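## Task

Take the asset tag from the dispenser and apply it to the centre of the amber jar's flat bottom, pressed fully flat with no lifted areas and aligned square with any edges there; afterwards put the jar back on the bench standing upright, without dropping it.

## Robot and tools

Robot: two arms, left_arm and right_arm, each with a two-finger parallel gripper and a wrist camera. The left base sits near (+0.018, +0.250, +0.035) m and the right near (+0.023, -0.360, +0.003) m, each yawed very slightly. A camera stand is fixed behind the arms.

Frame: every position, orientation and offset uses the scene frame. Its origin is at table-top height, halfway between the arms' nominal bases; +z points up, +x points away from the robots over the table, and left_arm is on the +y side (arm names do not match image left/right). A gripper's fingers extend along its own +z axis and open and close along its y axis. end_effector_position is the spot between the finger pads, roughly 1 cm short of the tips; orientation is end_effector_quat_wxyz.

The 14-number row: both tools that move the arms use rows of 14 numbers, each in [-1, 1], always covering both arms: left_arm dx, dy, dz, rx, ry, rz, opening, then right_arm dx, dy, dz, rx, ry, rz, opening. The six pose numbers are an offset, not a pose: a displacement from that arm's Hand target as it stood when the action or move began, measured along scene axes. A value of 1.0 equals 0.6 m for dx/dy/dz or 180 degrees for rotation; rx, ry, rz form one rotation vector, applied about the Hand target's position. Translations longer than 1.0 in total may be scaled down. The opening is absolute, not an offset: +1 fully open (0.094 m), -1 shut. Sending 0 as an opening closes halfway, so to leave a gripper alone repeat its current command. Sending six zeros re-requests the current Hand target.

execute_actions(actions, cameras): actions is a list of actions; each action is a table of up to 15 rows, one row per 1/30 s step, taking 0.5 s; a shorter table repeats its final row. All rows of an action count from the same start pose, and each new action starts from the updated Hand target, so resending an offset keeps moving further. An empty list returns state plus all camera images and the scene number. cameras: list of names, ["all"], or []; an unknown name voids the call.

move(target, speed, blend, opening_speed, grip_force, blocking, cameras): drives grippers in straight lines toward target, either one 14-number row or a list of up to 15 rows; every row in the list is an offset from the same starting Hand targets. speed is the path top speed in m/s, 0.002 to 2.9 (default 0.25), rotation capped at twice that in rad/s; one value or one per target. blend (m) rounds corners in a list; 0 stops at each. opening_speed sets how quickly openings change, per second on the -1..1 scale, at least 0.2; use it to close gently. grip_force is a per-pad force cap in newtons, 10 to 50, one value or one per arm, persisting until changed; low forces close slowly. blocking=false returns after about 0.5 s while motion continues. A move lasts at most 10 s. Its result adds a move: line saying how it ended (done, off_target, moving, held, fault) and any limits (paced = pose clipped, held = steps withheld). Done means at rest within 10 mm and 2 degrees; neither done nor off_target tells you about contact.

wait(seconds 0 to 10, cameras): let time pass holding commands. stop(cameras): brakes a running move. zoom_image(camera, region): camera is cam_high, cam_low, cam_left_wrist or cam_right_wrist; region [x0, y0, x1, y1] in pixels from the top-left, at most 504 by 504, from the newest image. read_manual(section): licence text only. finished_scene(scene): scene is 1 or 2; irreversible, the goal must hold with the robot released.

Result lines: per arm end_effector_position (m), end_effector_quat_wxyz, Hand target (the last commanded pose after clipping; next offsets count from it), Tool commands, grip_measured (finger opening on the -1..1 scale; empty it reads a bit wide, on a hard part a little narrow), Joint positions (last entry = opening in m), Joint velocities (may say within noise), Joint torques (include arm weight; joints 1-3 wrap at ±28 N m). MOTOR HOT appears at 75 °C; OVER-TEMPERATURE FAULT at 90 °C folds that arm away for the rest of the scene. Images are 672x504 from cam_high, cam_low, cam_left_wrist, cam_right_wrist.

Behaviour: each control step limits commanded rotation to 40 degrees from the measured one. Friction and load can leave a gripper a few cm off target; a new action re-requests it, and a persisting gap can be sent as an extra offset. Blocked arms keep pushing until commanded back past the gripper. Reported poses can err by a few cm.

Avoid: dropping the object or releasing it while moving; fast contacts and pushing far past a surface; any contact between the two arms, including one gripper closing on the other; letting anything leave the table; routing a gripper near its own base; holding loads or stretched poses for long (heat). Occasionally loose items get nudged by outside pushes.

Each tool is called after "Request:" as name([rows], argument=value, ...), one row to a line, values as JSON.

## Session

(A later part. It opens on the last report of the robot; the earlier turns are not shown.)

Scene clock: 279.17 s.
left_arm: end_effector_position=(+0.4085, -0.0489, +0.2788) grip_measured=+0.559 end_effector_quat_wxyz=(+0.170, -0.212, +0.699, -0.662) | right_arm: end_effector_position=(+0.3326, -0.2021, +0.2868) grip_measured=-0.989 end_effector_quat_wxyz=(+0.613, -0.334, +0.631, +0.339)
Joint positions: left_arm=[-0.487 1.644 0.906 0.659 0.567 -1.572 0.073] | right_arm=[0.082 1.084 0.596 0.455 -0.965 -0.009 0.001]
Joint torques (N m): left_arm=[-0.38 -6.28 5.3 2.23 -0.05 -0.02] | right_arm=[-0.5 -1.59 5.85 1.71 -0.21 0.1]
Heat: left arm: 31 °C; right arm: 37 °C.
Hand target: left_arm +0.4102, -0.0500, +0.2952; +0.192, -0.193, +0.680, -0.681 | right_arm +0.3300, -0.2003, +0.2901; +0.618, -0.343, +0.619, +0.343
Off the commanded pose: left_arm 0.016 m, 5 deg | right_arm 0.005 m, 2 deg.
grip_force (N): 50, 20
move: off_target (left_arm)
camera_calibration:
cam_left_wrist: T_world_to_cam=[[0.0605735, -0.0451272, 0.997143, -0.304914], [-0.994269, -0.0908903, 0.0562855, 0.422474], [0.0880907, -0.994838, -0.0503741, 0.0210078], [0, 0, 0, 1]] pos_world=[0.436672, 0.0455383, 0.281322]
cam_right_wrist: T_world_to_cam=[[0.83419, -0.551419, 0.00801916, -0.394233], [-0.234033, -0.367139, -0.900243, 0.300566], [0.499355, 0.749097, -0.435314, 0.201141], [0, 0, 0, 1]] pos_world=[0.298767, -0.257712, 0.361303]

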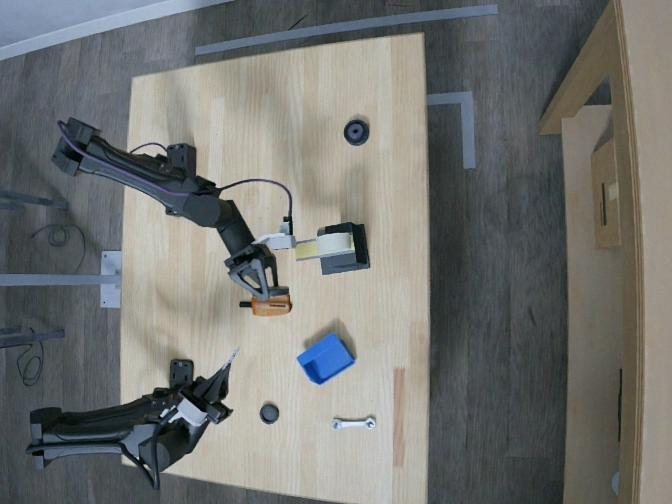

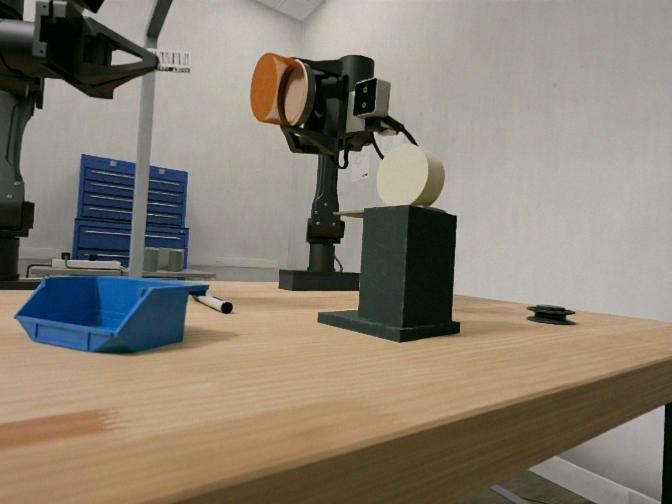

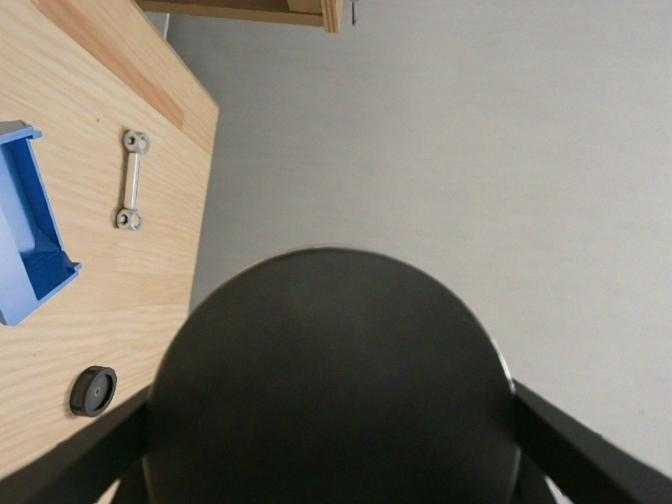

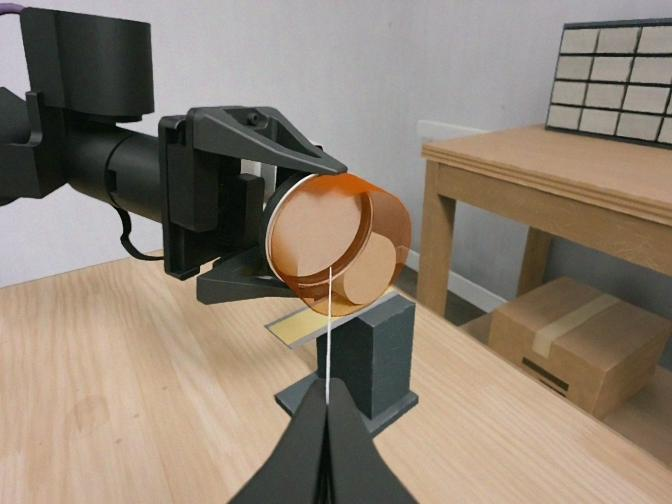

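Request:
move(target=[0,0,0,0,0,0,0.3,0.14,0.02,-0.03,0,0,0,-1], speed=0.12, cameras=["cam_right_wrist","cam_high","cam_low"])

Request:
zoom_image(camera="cam_right_wrist", region=[160, 100, 460, 400])

Request:
zoom_image(camera="cam_high", region=[200, 240, 340, 400])

Scene clock: 299.47 s.
left_arm: end_effector_position=(+0.4085, -0.0489, +0.2788) grip_measured=+0.559 end_effector_quat_wxyz=(+0.170, -0.212, +0.699, -0.662) | right_arm: end_effector_position=(+0.4071, -0.1919, +0.2547) grip_measured=-0.989 end_effector_quat_wxyz=(+0.599, -0.335, +0.638, +0.350)
Joint positions: left_arm=[-0.487 1.644 0.906 0.659 0.567 -1.572 0.073] | right_arm=[0.104 1.48 0.754 0.659 -0.963 -0.009 0.001]
Joint torques (N m): left_arm=[-0.49 -6.3 5.26 2.22 -0.08 -0.02] | right_arm=[0.58 -4.14 8.81 1.72 0.13 0.11]
Heat: left arm: 34 °C; right arm: 36 °C.
Hand target: left_arm +0.4102, -0.0500, +0.2952; +0.192, -0.193, +0.680, -0.681 | right_arm +0.4140, -0.1883, +0.2721; +0.618, -0.343, +0.619, +0.343
Off the commanded pose: left_arm 0.016 m, 5 deg | right_arm 0.019 m, 3 deg.
grip_force (N): 50, 20
move: off_target (left_arm, right_arm)
camera_calibration:
cam_right_wrist: T_world_to_cam=[[0.844846, -0.534649, -0.019643, -0.444458], [-0.256925, -0.373238, -0.89145, 0.2987], [0.469281, 0.758185, -0.452693, 0.160745], [0, 0, 0, 1]] pos_world=[0.376807, -0.248017, 0.330314]
Images, in order (width x height): cam_high 672x504, cam_low 672x504, cam_right_wrist 672x504.

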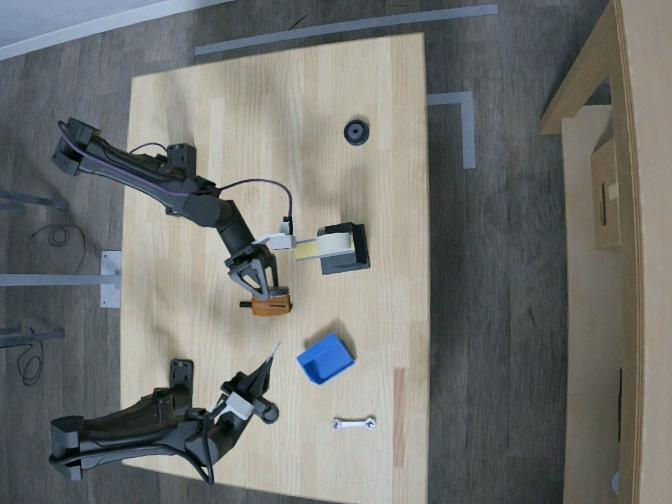

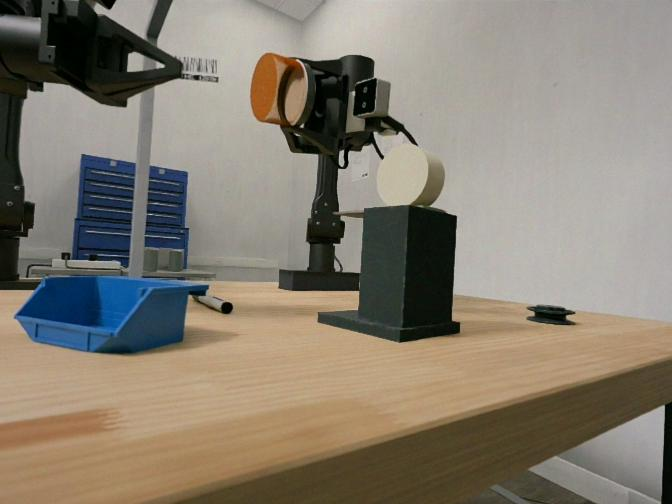

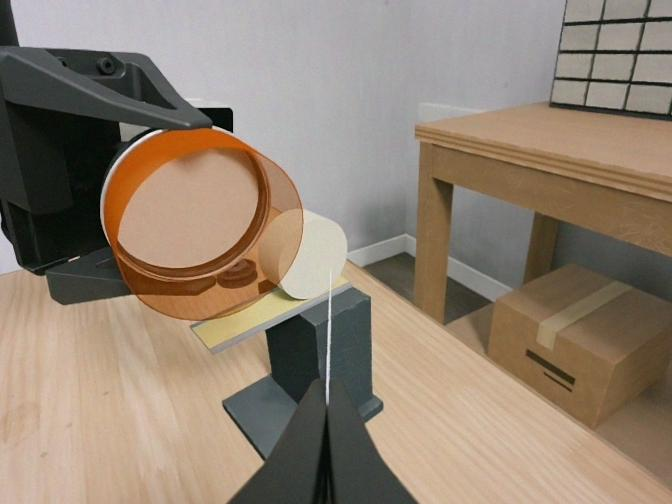

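Scaled by 1.680 from the camera's 672x504 image, which has a finer 960x720 frame.

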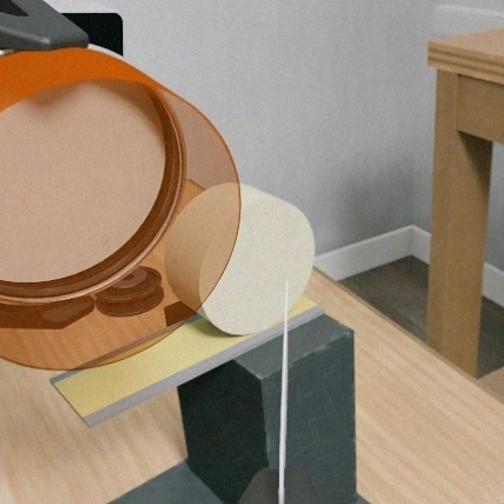

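Scaled by 3.150 from the camera's 672x504 image, which has a finer 960x720 frame.

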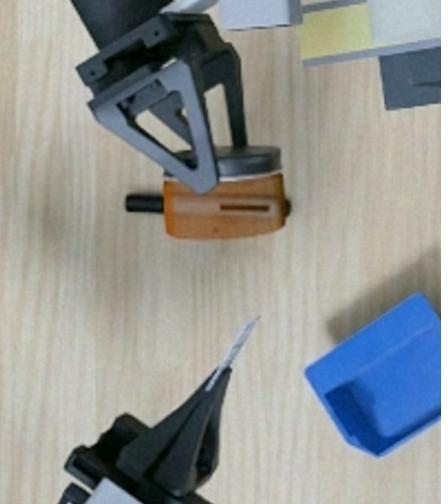

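Request:
zoom_image(camera="cam_right_wrist", region=[90, 110, 320, 340])

Scaled by 2.191 from the camera's 672x504 image, which has a finer 960x720 frame.

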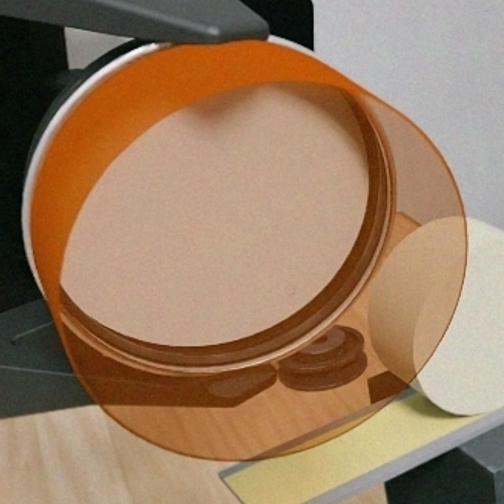

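Request:
zoom_image(camera="cam_low", region=[90, 10, 310, 150])

Scaled by 2.291 from the camera's 672x504 image, which has a finer 960x720 frame.

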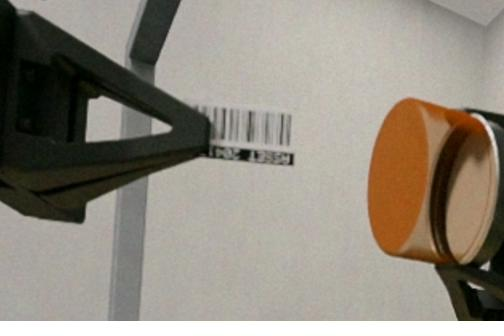

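Request:
zoom_image(camera="cam_low", region=[170, 40, 320, 140])

Scaled by 3.360 from the camera's 672x504 image, which has a finer 960x720 frame.

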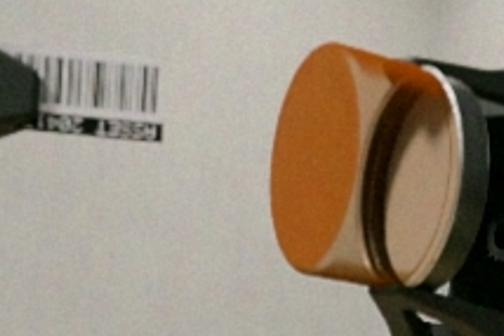

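Request:
move(target=[0,0,0,0,0,0,0.3,0.0137,0.0668,0.008,0.019,-0.012,0,-1], speed=0.06, cameras=["cam_right_wrist","cam_high","cam_low"])

Request:
zoom_image(camera="cam_right_wrist", region=[80, 100, 400, 420])

Request:
zoom_image(camera="cam_high", region=[230, 270, 310, 370])

Request:
zoom_image(camera="cam_low", region=[170, 40, 320, 140])

Scene clock: 342.93 s.
left_arm: end_effector_position=(+0.4085, -0.0489, +0.2788) grip_measured=+0.559 end_effector_quat_wxyz=(+0.170, -0.212, +0.699, -0.662) | right_arm: end_effector_position=(+0.4133, -0.1486, +0.2613) grip_measured=-0.989 end_effector_quat_wxyz=(+0.619, -0.333, +0.612, +0.363)
Joint positions: left_arm=[-0.487 1.644 0.906 0.659 0.567 -1.572 0.073] | right_arm=[0.24 1.562 0.77 0.835 -0.843 0.066 0.001]
Joint torques (N m): left_arm=[-0.43 -6.32 5.31 2.22 -0.08 -0.05] | right_arm=[0.42 -4.49 8.42 1.76 0.26 0.12]
Heat: left arm: 36 °C; right arm: 36 °C.
Hand target: left_arm +0.4102, -0.0500, +0.2952; +0.192, -0.193, +0.680, -0.681 | right_arm +0.4222, -0.1482, +0.2769; +0.639, -0.331, +0.597, +0.354
Off the commanded pose: left_arm 0.016 m, 5 deg | right_arm 0.018 m, 3 deg.
grip_force (N): 50, 20
move: off_target (left_arm, right_arm)
camera_calibration:
cam_right_wrist: T_world_to_cam=[[0.854083, -0.52008, -0.00769294, -0.431246], [-0.209849, -0.331009, -0.919998, 0.316594], [0.475926, 0.787369, -0.391848, 0.113652], [0, 0, 0, 1]] pos_world=[0.380667, -0.208973, 0.332482]
Images, in order (width x height): cam_high 672x504, cam_low 672x504, cam_right_wrist 672x504.

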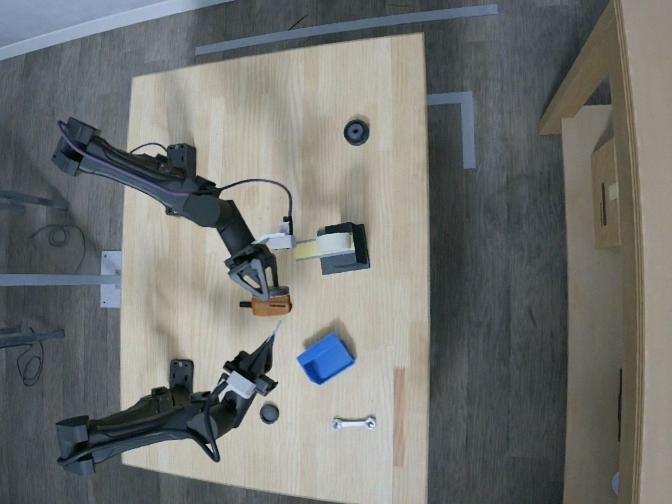

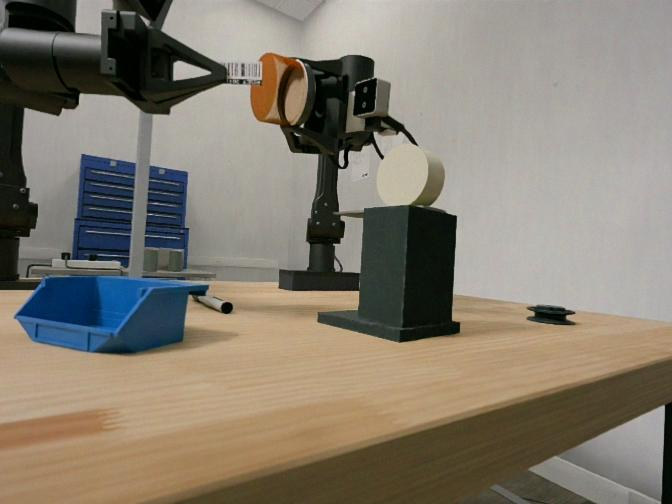

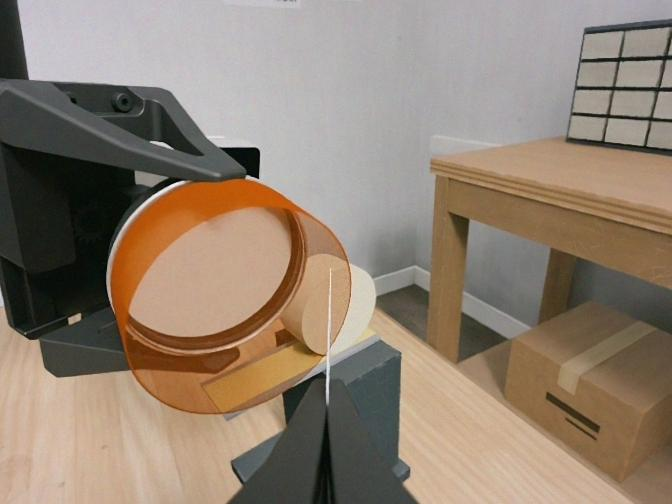

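Scaled by 1.575 from the camera's 672x504 image, which has a finer 960x720 frame.

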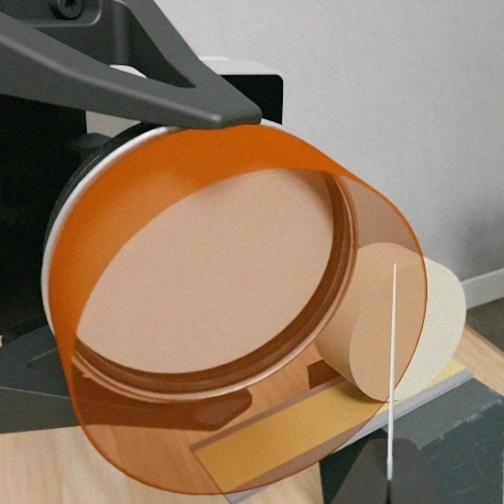

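Scaled by 5.040 from the camera's 672x504 image, which has a finer 960x720 frame.

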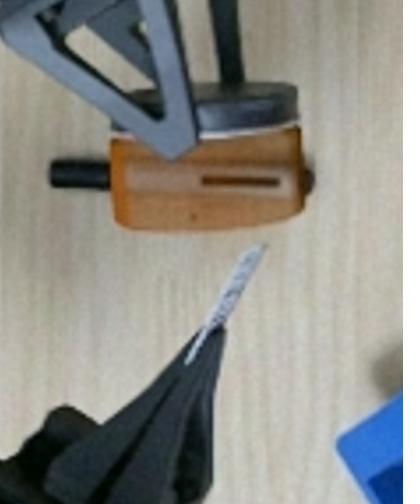

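Scaled by 3.360 from the camera's 672x504 image, which has a finer 960x720 frame.

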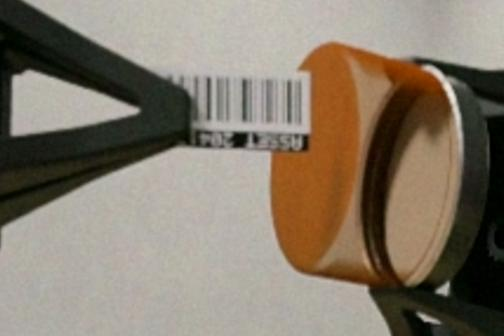

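Request:
move(target=[0,0,0,0,0,0,0.3,0.0,0.009,-0.012,0,0,0,-1], speed=0.04, cameras=["cam_right_wrist","cam_high","cam_low"])

Request:
zoom_image(camera="cam_right_wrist", region=[100, 170, 380, 450])

Request:
zoom_image(camera="cam_high", region=[230, 270, 310, 370])

Request:
zoom_image(camera="cam_low", region=[200, 40, 320, 140])

Scene clock: 364.97 s.
left_arm: end_effector_position=(+0.4085, -0.0489, +0.2788) grip_measured=+0.559 end_effector_quat_wxyz=(+0.170, -0.212, +0.699, -0.662) | right_arm: end_effector_position=(+0.4147, -0.1424, +0.2582) grip_measured=-0.989 end_effector_quat_wxyz=(+0.621, -0.334, +0.609, +0.363)
Joint positions: left_arm=[-0.487 1.644 0.906 0.659 0.567 -1.572 0.073] | right_arm=[0.258 1.584 0.77 0.865 -0.827 0.066 0.001]
Joint torques (N m): left_arm=[-0.5 -6.24 5.19 2.24 -0.1 -0.04] | right_arm=[0.51 -4.63 7.5 1.77 0.26 0.1]
Heat: left arm: 37 °C; right arm: 37 °C.
Hand target: left_arm +0.4102, -0.0500, +0.2952; +0.192, -0.193, +0.680, -0.681 | right_arm +0.4222, -0.1428, +0.2697; +0.639, -0.331, +0.597, +0.354
Off the commanded pose: left_arm 0.016 m, 5 deg | right_arm 0.014 m, 3 deg.
grip_force (N): 50, 20
move: off_target (left_arm, right_arm)
camera_calibration:
cam_right_wrist: T_world_to_cam=[[0.854948, -0.518707, -0.00255167, -0.43066], [-0.202546, -0.329306, -0.922243, 0.313933], [0.477534, 0.788987, -0.386602, 0.105159], [0, 0, 0, 1]] pos_world=[0.381561, -0.202975, 0.329079]
Images, in order (width x height): cam_high 672x504, cam_low 672x504, cam_right_wrist 672x504.

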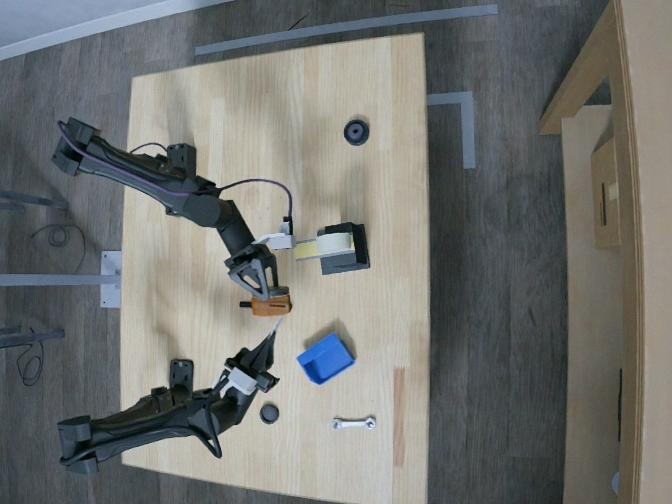

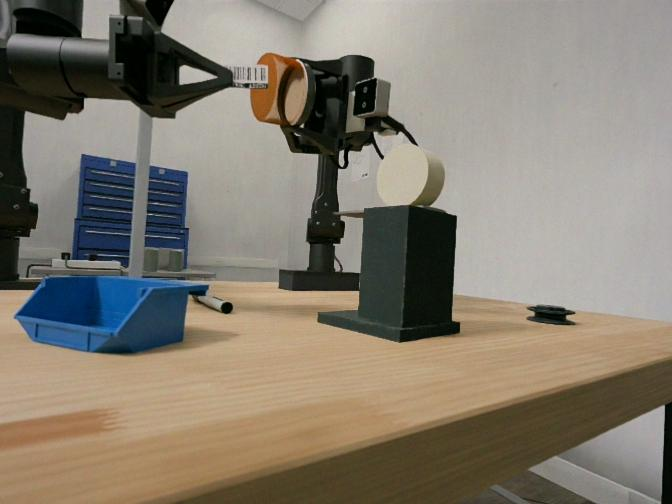

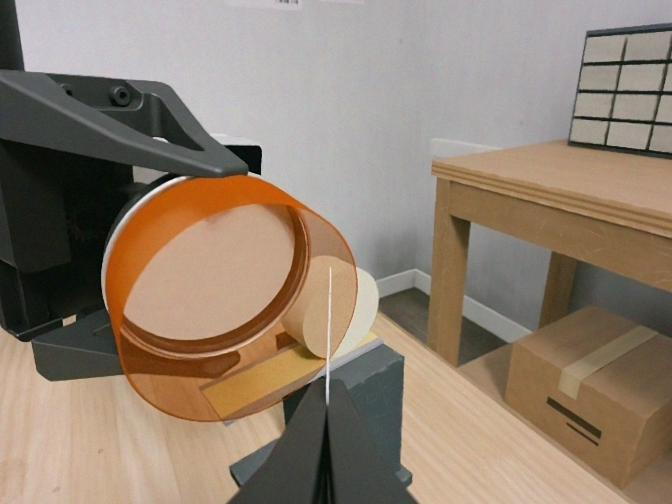

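Scaled by 1.800 from the camera's 672x504 image, which has a finer 960x720 frame.

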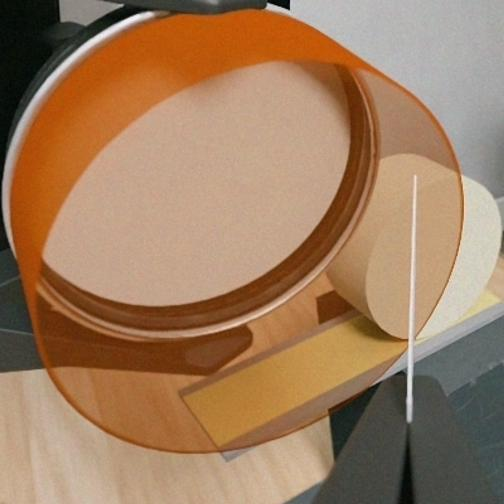

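Scaled by 5.040 from the camera's 672x504 image, which has a finer 960x720 frame.

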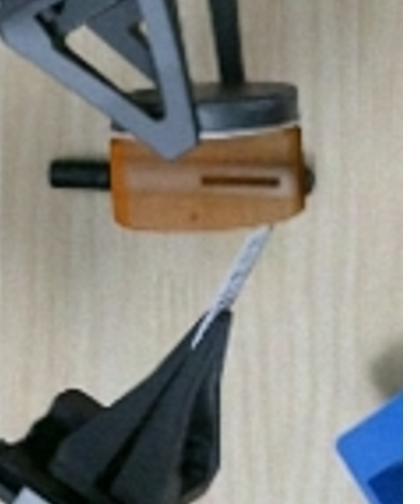

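Scaled by 4.200 from the camera's 672x504 image, which has a finer 960x720 frame.

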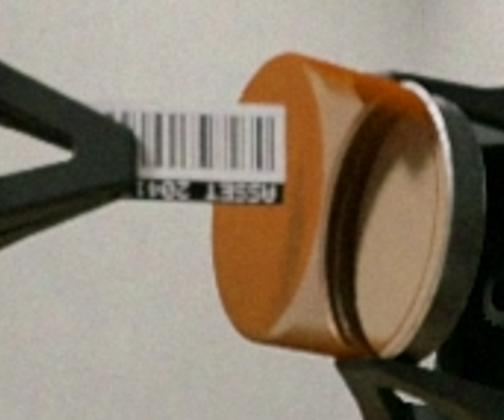

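Request:
move(target=[0,0,0,0,0,0,0.3,-0.001,0.0067,-0.008,0,0,0,-1], speed=0.03, cameras=["cam_right_wrist","cam_high","cam_low"])

Request:
zoom_image(camera="cam_right_wrist", region=[100, 170, 380, 450])

Request:
zoom_image(camera="cam_high", region=[240, 280, 300, 350])

Request:
zoom_image(camera="cam_low", region=[200, 40, 320, 140])

Scene clock: 372.50 s.
left_arm: end_effector_position=(+0.4085, -0.0489, +0.2788) grip_measured=+0.559 end_effector_quat_wxyz=(+0.170, -0.212, +0.699, -0.662) | right_arm: end_effector_position=(+0.4150, -0.1379, +0.2572) grip_measured=-0.989 end_effector_quat_wxyz=(+0.623, -0.335, +0.606, +0.363)
Joint positions: left_arm=[-0.487 1.644 0.906 0.659 0.567 -1.572 0.073] | right_arm=[0.272 1.596 0.77 0.885 -0.814 0.066 0.001]
Joint torques (N m): left_arm=[-0.43 -6.27 5.22 2.24 -0.05 -0.06] | right_arm=[0.57 -4.67 6.79 1.78 0.26 0.07]
Heat: left arm: 38 °C; right arm: 37 °C.
Hand target: left_arm +0.4102, -0.0500, +0.2952; +0.192, -0.193, +0.680, -0.681 | right_arm +0.4216, -0.1388, +0.2649; +0.639, -0.331, +0.597, +0.354
Off the commanded pose: left_arm 0.016 m, 5 deg | right_arm 0.010 m, 2 deg.
grip_force (N): 50, 20
move: off_target (left_arm)
camera_calibration:
cam_right_wrist: T_world_to_cam=[[0.855748, -0.517387, 0.0025587, -0.43006], [-0.195235, -0.327487, -0.924465, 0.312241], [0.479144, 0.790609, -0.381258, 0.0991962], [0, 0, 0, 1]] pos_world=[0.381454, -0.198678, 0.327575]
Images, in order (width x height): cam_high 672x504, cam_low 672x504, cam_right_wrist 672x504.

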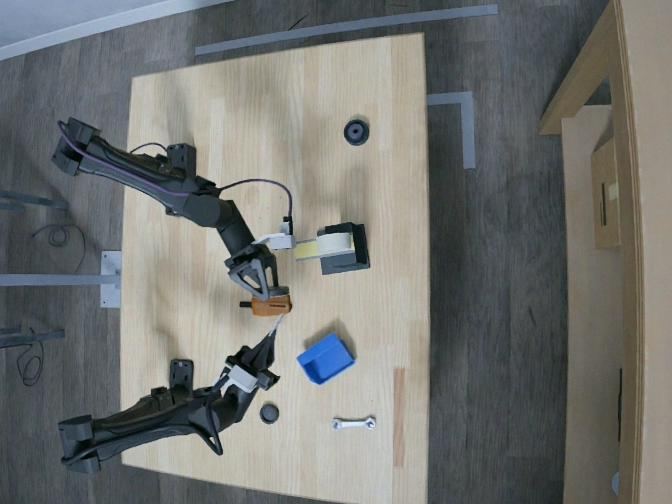

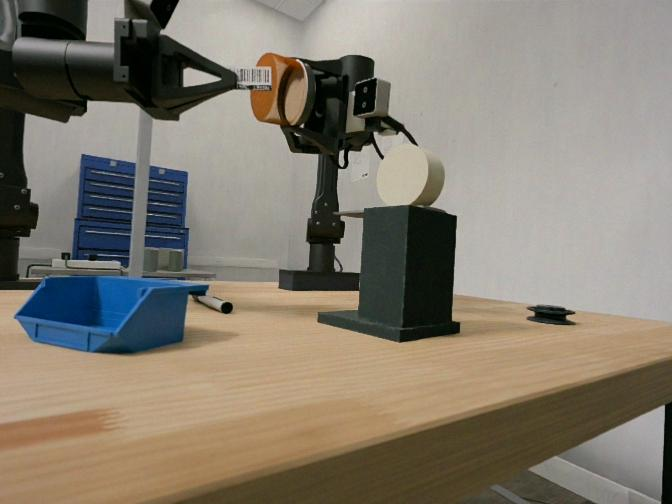

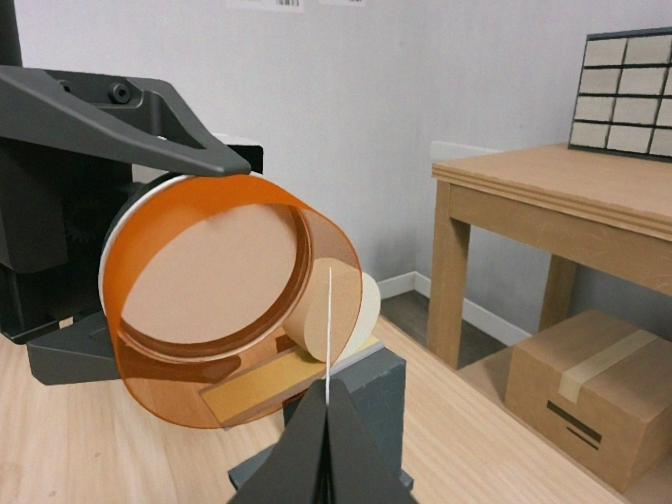

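Scaled by 1.800 from the camera's 672x504 image, which has a finer 960x720 frame.

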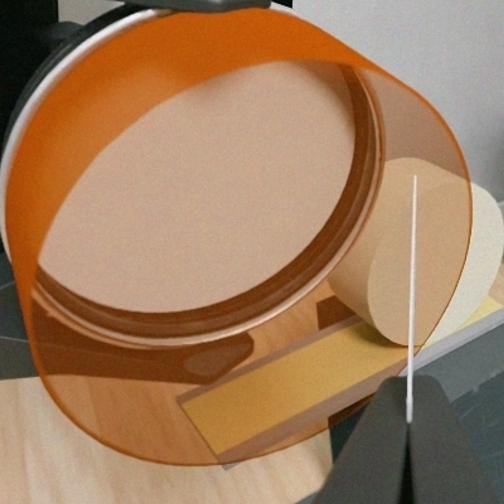

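Scaled by 7.200 from the camera's 672x504 image, which has a finer 960x720 frame.

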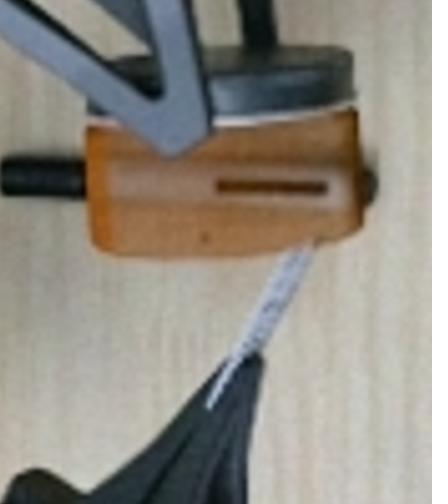

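Scaled by 4.200 from the camera's 672x504 image, which has a finer 960x720 frame.

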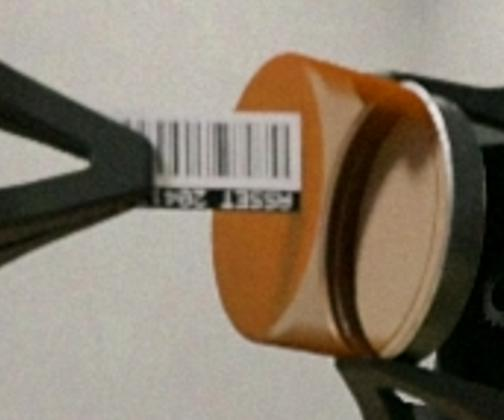

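Request:
move(target=[0,0,0,0,0,0,0.3,-0.0115,0.0155,-0.004,0,0,0,-1], speed=0.03, cameras=["cam_right_wrist","cam_high","cam_low"])

Request:
zoom_image(camera="cam_right_wrist", region=[100, 170, 400, 470])

Request:
zoom_image(camera="cam_high", region=[240, 280, 300, 350])

Request:
zoom_image(camera="cam_low", region=[200, 40, 320, 140])

Scene clock: 390.40 s.
left_arm: end_effector_position=(+0.4090, -0.0483, +0.2792) grip_measured=+0.559 end_effector_quat_wxyz=(+0.171, -0.212, +0.698, -0.662) | right_arm: end_effector_position=(+0.4121, -0.1272, +0.2586) grip_measured=-0.989 end_effector_quat_wxyz=(+0.625, -0.335, +0.604, +0.364)
Joint positions: left_arm=[-0.485 1.644 0.906 0.661 0.567 -1.572 0.073] | right_arm=[0.308 1.596 0.77 0.891 -0.781 0.066 0.001]
Joint torques (N m): left_arm=[-0.39 -6.3 5.34 2.23 -0.07 -0.04] | right_arm=[0.4 -5.53 5.22 1.79 0.27 0.03]
Heat: left arm: 39 °C; right arm: 37 °C.
Hand target: left_arm +0.4102, -0.0500, +0.2952; +0.192, -0.193, +0.680, -0.681 | right_arm +0.4147, -0.1295, +0.2625; +0.639, -0.331, +0.597, +0.354
Off the commanded pose: left_arm 0.016 m, 4 deg | right_arm 0.005 m, 2 deg.
grip_force (N): 50, 20
move: off_target (left_arm)
camera_calibration:
cam_right_wrist: T_world_to_cam=[[0.856572, -0.515998, 0.005505, -0.423046], [-0.189607, -0.32464, -0.926638, 0.315174], [0.47993, 0.792689, -0.375915, 0.0912205], [0, 0, 0, 1]] pos_world=[0.378349, -0.188282, 0.328672]
Images, in order (width x height): cam_high 672x504, cam_low 672x504, cam_right_wrist 672x504.

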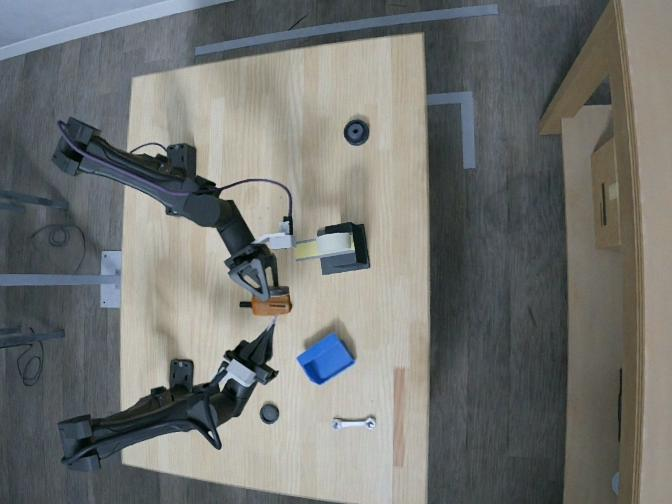

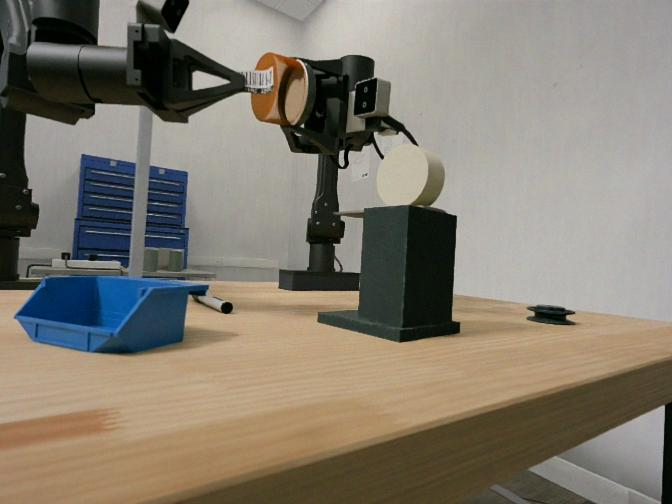

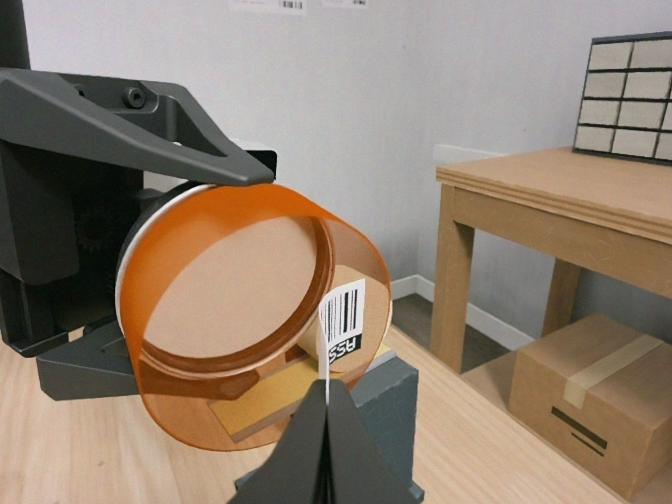

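Scaled by 1.680 from the camera's 672x504 image, which has a finer 960x720 frame.

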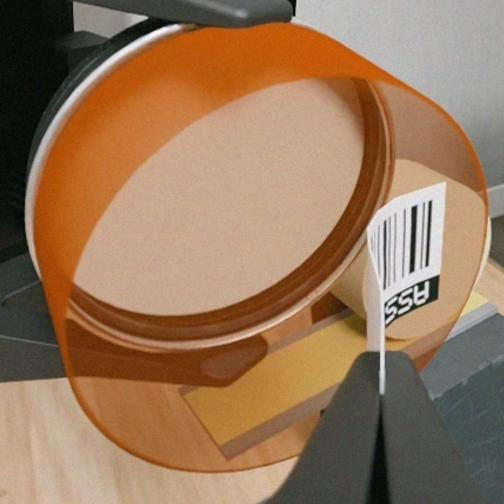

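Scaled by 7.200 from the camera's 672x504 image, which has a finer 960x720 frame.

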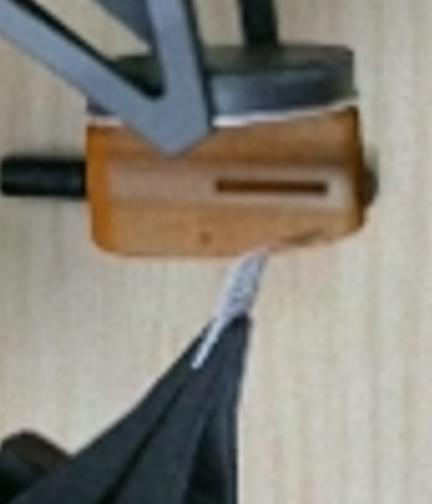

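Scaled by 4.200 from the camera's 672x504 image, which has a finer 960x720 frame.

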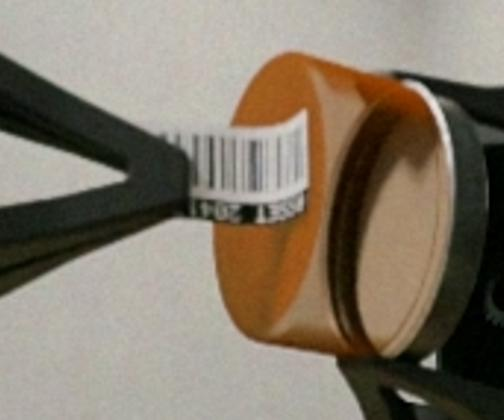

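Request:
move(target=[0,0,0,0,0,0,0.3,-0.0115,0.0142,-0.004,0,0,0,-1], speed=0.03, cameras=["cam_right_wrist","cam_high","cam_low"])

Request:
zoom_image(camera="cam_right_wrist", region=[130, 170, 430, 470])

Request:
zoom_image(camera="cam_high", region=[240, 280, 300, 350])

Request:
zoom_image(camera="cam_low", region=[200, 40, 320, 140])

Scene clock: 401.07 s.
left_arm: end_effector_position=(+0.4111, -0.0466, +0.2770) grip_measured=+0.559 end_effector_quat_wxyz=(+0.171, -0.215, +0.699, -0.660) | right_arm: end_effector_position=(+0.4082, -0.1180, +0.2567) grip_measured=-0.989 end_effector_quat_wxyz=(+0.625, -0.334, +0.604, +0.365)
Joint positions: left_arm=[-0.481 1.649 0.906 0.661 0.565 -1.572 0.073] | right_arm=[0.34 1.596 0.761 0.898 -0.748 0.066 0.001]
Joint torques (N m): left_arm=[-0.51 -6.69 5.19 2.24 -0.05 -0.03] | right_arm=[0.43 -6.28 4.27 1.79 0.27 -0.01]
Heat: left arm: 39 °C; right arm: 36 °C.
Hand target: left_arm +0.4102, -0.0500, +0.2952; +0.192, -0.193, +0.680, -0.681 | right_arm +0.4078, -0.1209, +0.2601; +0.639, -0.331, +0.597, +0.354
Off the commanded pose: left_arm 0.018 m, 5 deg | right_arm 0.004 m, 2 deg.
grip_force (N): 50, 20
move: off_target (left_arm)
camera_calibration:
cam_right_wrist: T_world_to_cam=[[0.85659, -0.515989, 0.00290561, -0.414295], [-0.191522, -0.323164, -0.92676, 0.316544], [0.479137, 0.793297, -0.375643, 0.0854761], [0, 0, 0, 1]] pos_world=[0.374551, -0.179284, 0.326672]
Images, in order (width x height): cam_high 672x504, cam_low 672x504, cam_right_wrist 672x504.

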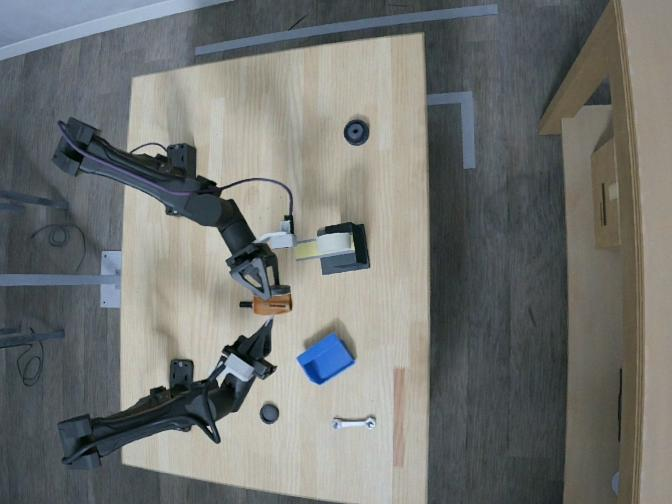

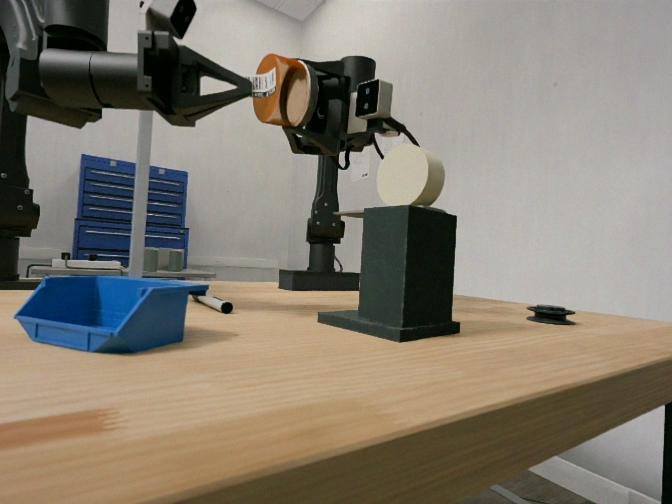

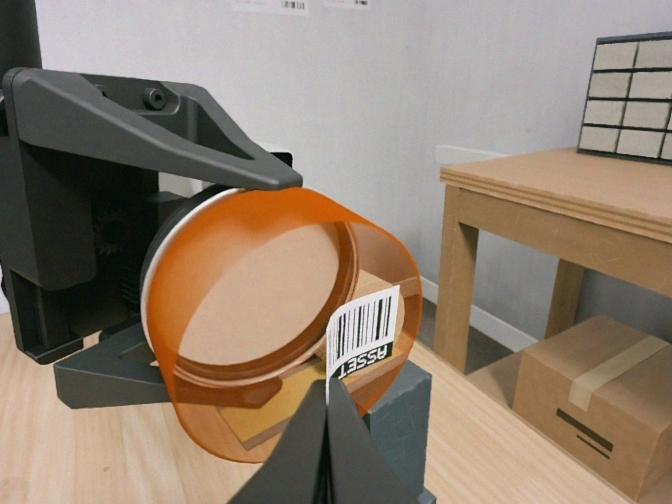

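Scaled by 1.680 from the camera's 672x504 image, which has a finer 960x720 frame.

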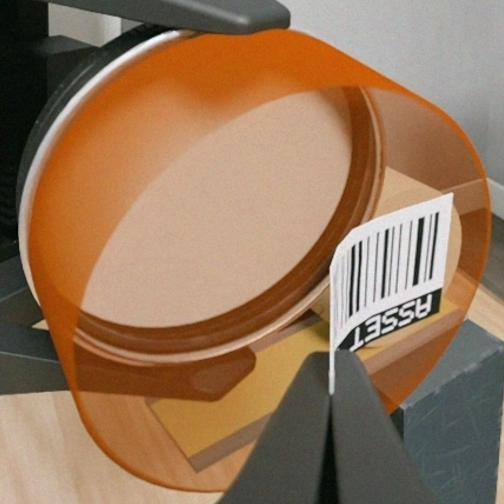

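Scaled by 7.200 from the camera's 672x504 image, which has a finer 960x720 frame.

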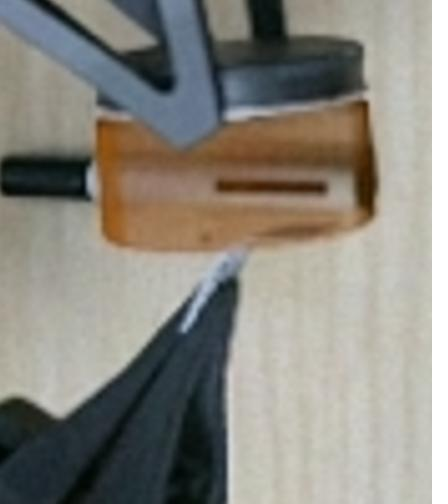

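Scaled by 4.200 from the camera's 672x504 image, which has a finer 960x720 frame.

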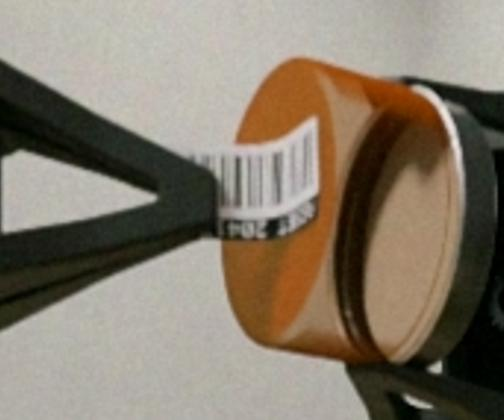

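Request:
move(target=[0,0,0,0,0,0,0.3,-0.009,0.0125,-0.001,0,0,0,-1], speed=0.03, cameras=["cam_right_wrist","cam_high","cam_low"])

Request:
zoom_image(camera="cam_right_wrist", region=[130, 170, 430, 470])

Request:
zoom_image(camera="cam_high", region=[240, 280, 300, 350])

Request:
zoom_image(camera="cam_low", region=[200, 40, 320, 140])

Scene clock: 406.03 s.
left_arm: end_effector_position=(+0.4116, -0.0460, +0.2770) grip_measured=+0.559 end_effector_quat_wxyz=(+0.172, -0.216, +0.699, -0.660) | right_arm: end_effector_position=(+0.4053, -0.1113, +0.2553) grip_measured=-0.989 end_effector_quat_wxyz=(+0.626, -0.332, +0.604, +0.364)
Joint positions: left_arm=[-0.479 1.649 0.906 0.661 0.565 -1.572 0.073] | right_arm=[0.366 1.596 0.752 0.909 -0.718 0.066 0.001]
Joint torques (N m): left_arm=[-0.4 -6.56 5.27 2.23 -0.06 -0.01] | right_arm=[0.51 -7.01 4.11 1.73 0.26 -0.04]
Heat: left arm: 39 °C; right arm: 37 °C.
Hand target: left_arm +0.4102, -0.0500, +0.2952; +0.192, -0.193, +0.680, -0.681 | right_arm +0.4024, -0.1134, +0.2595; +0.639, -0.331, +0.597, +0.354
Off the commanded pose: left_arm 0.019 m, 5 deg | right_arm 0.006 m, 2 deg.
grip_force (N): 50, 20
move: off_target (left_arm)
camera_calibration:
cam_right_wrist: T_world_to_cam=[[0.85421, -0.519922, 0.00247759, -0.407694], [-0.19215, -0.320115, -0.927688, 0.317704], [0.483118, 0.791964, -0.373349, 0.0785611], [0, 0, 0, 1]] pos_world=[0.371349, -0.172484, 0.325071]
Images, in order (width x height): cam_high 672x504, cam_low 672x504, cam_right_wrist 672x504.

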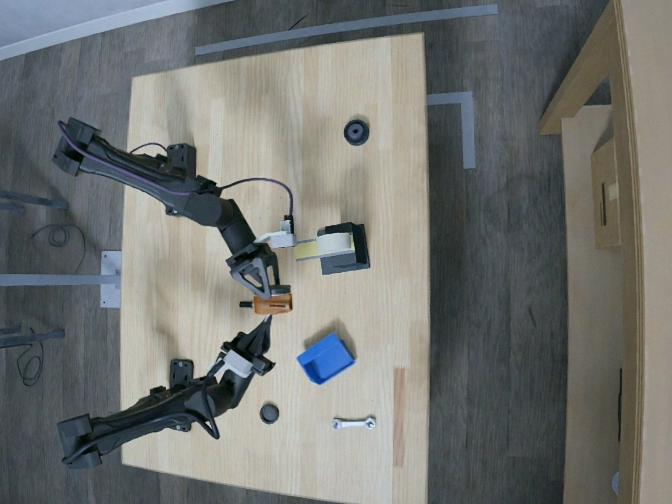

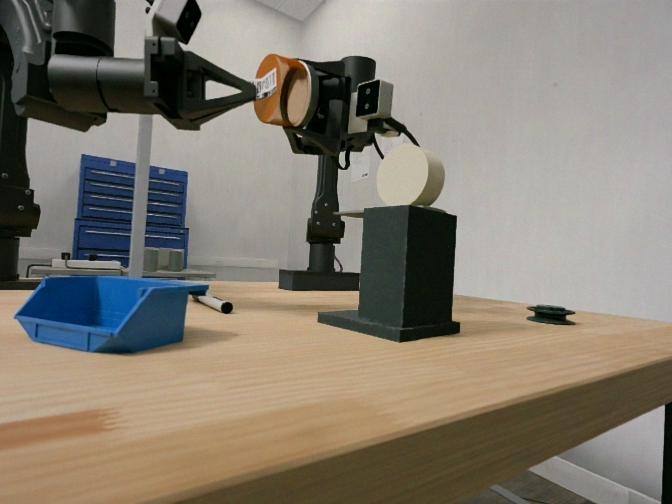

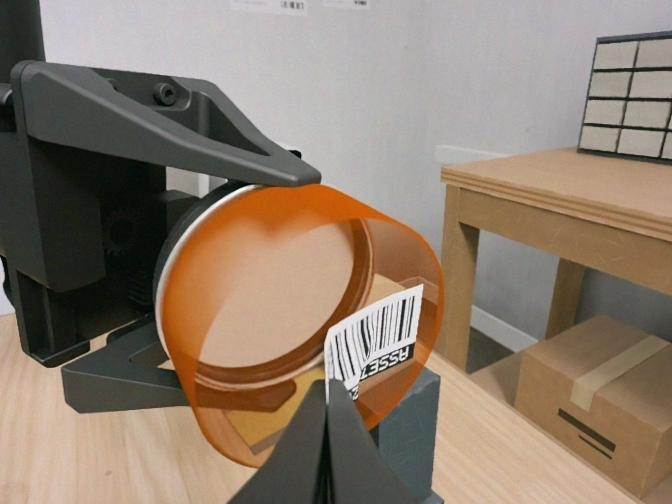

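Scaled by 1.680 from the camera's 672x504 image, which has a finer 960x720 frame.

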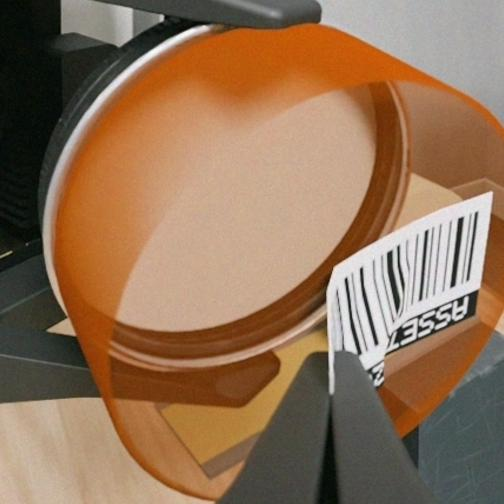

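Scaled by 7.200 from the camera's 672x504 image, which has a finer 960x720 frame.

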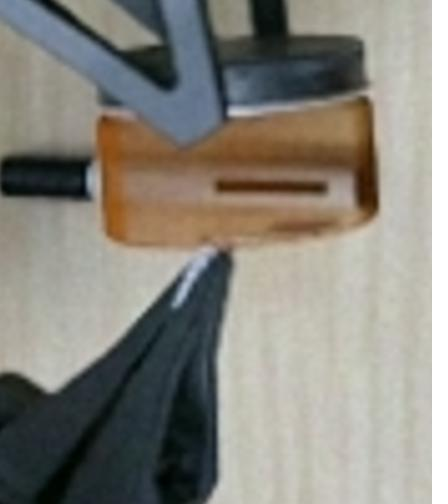

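Scaled by 4.200 from the camera's 672x504 image, which has a finer 960x720 frame.

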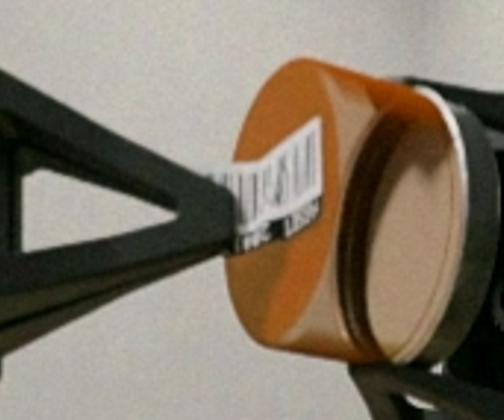

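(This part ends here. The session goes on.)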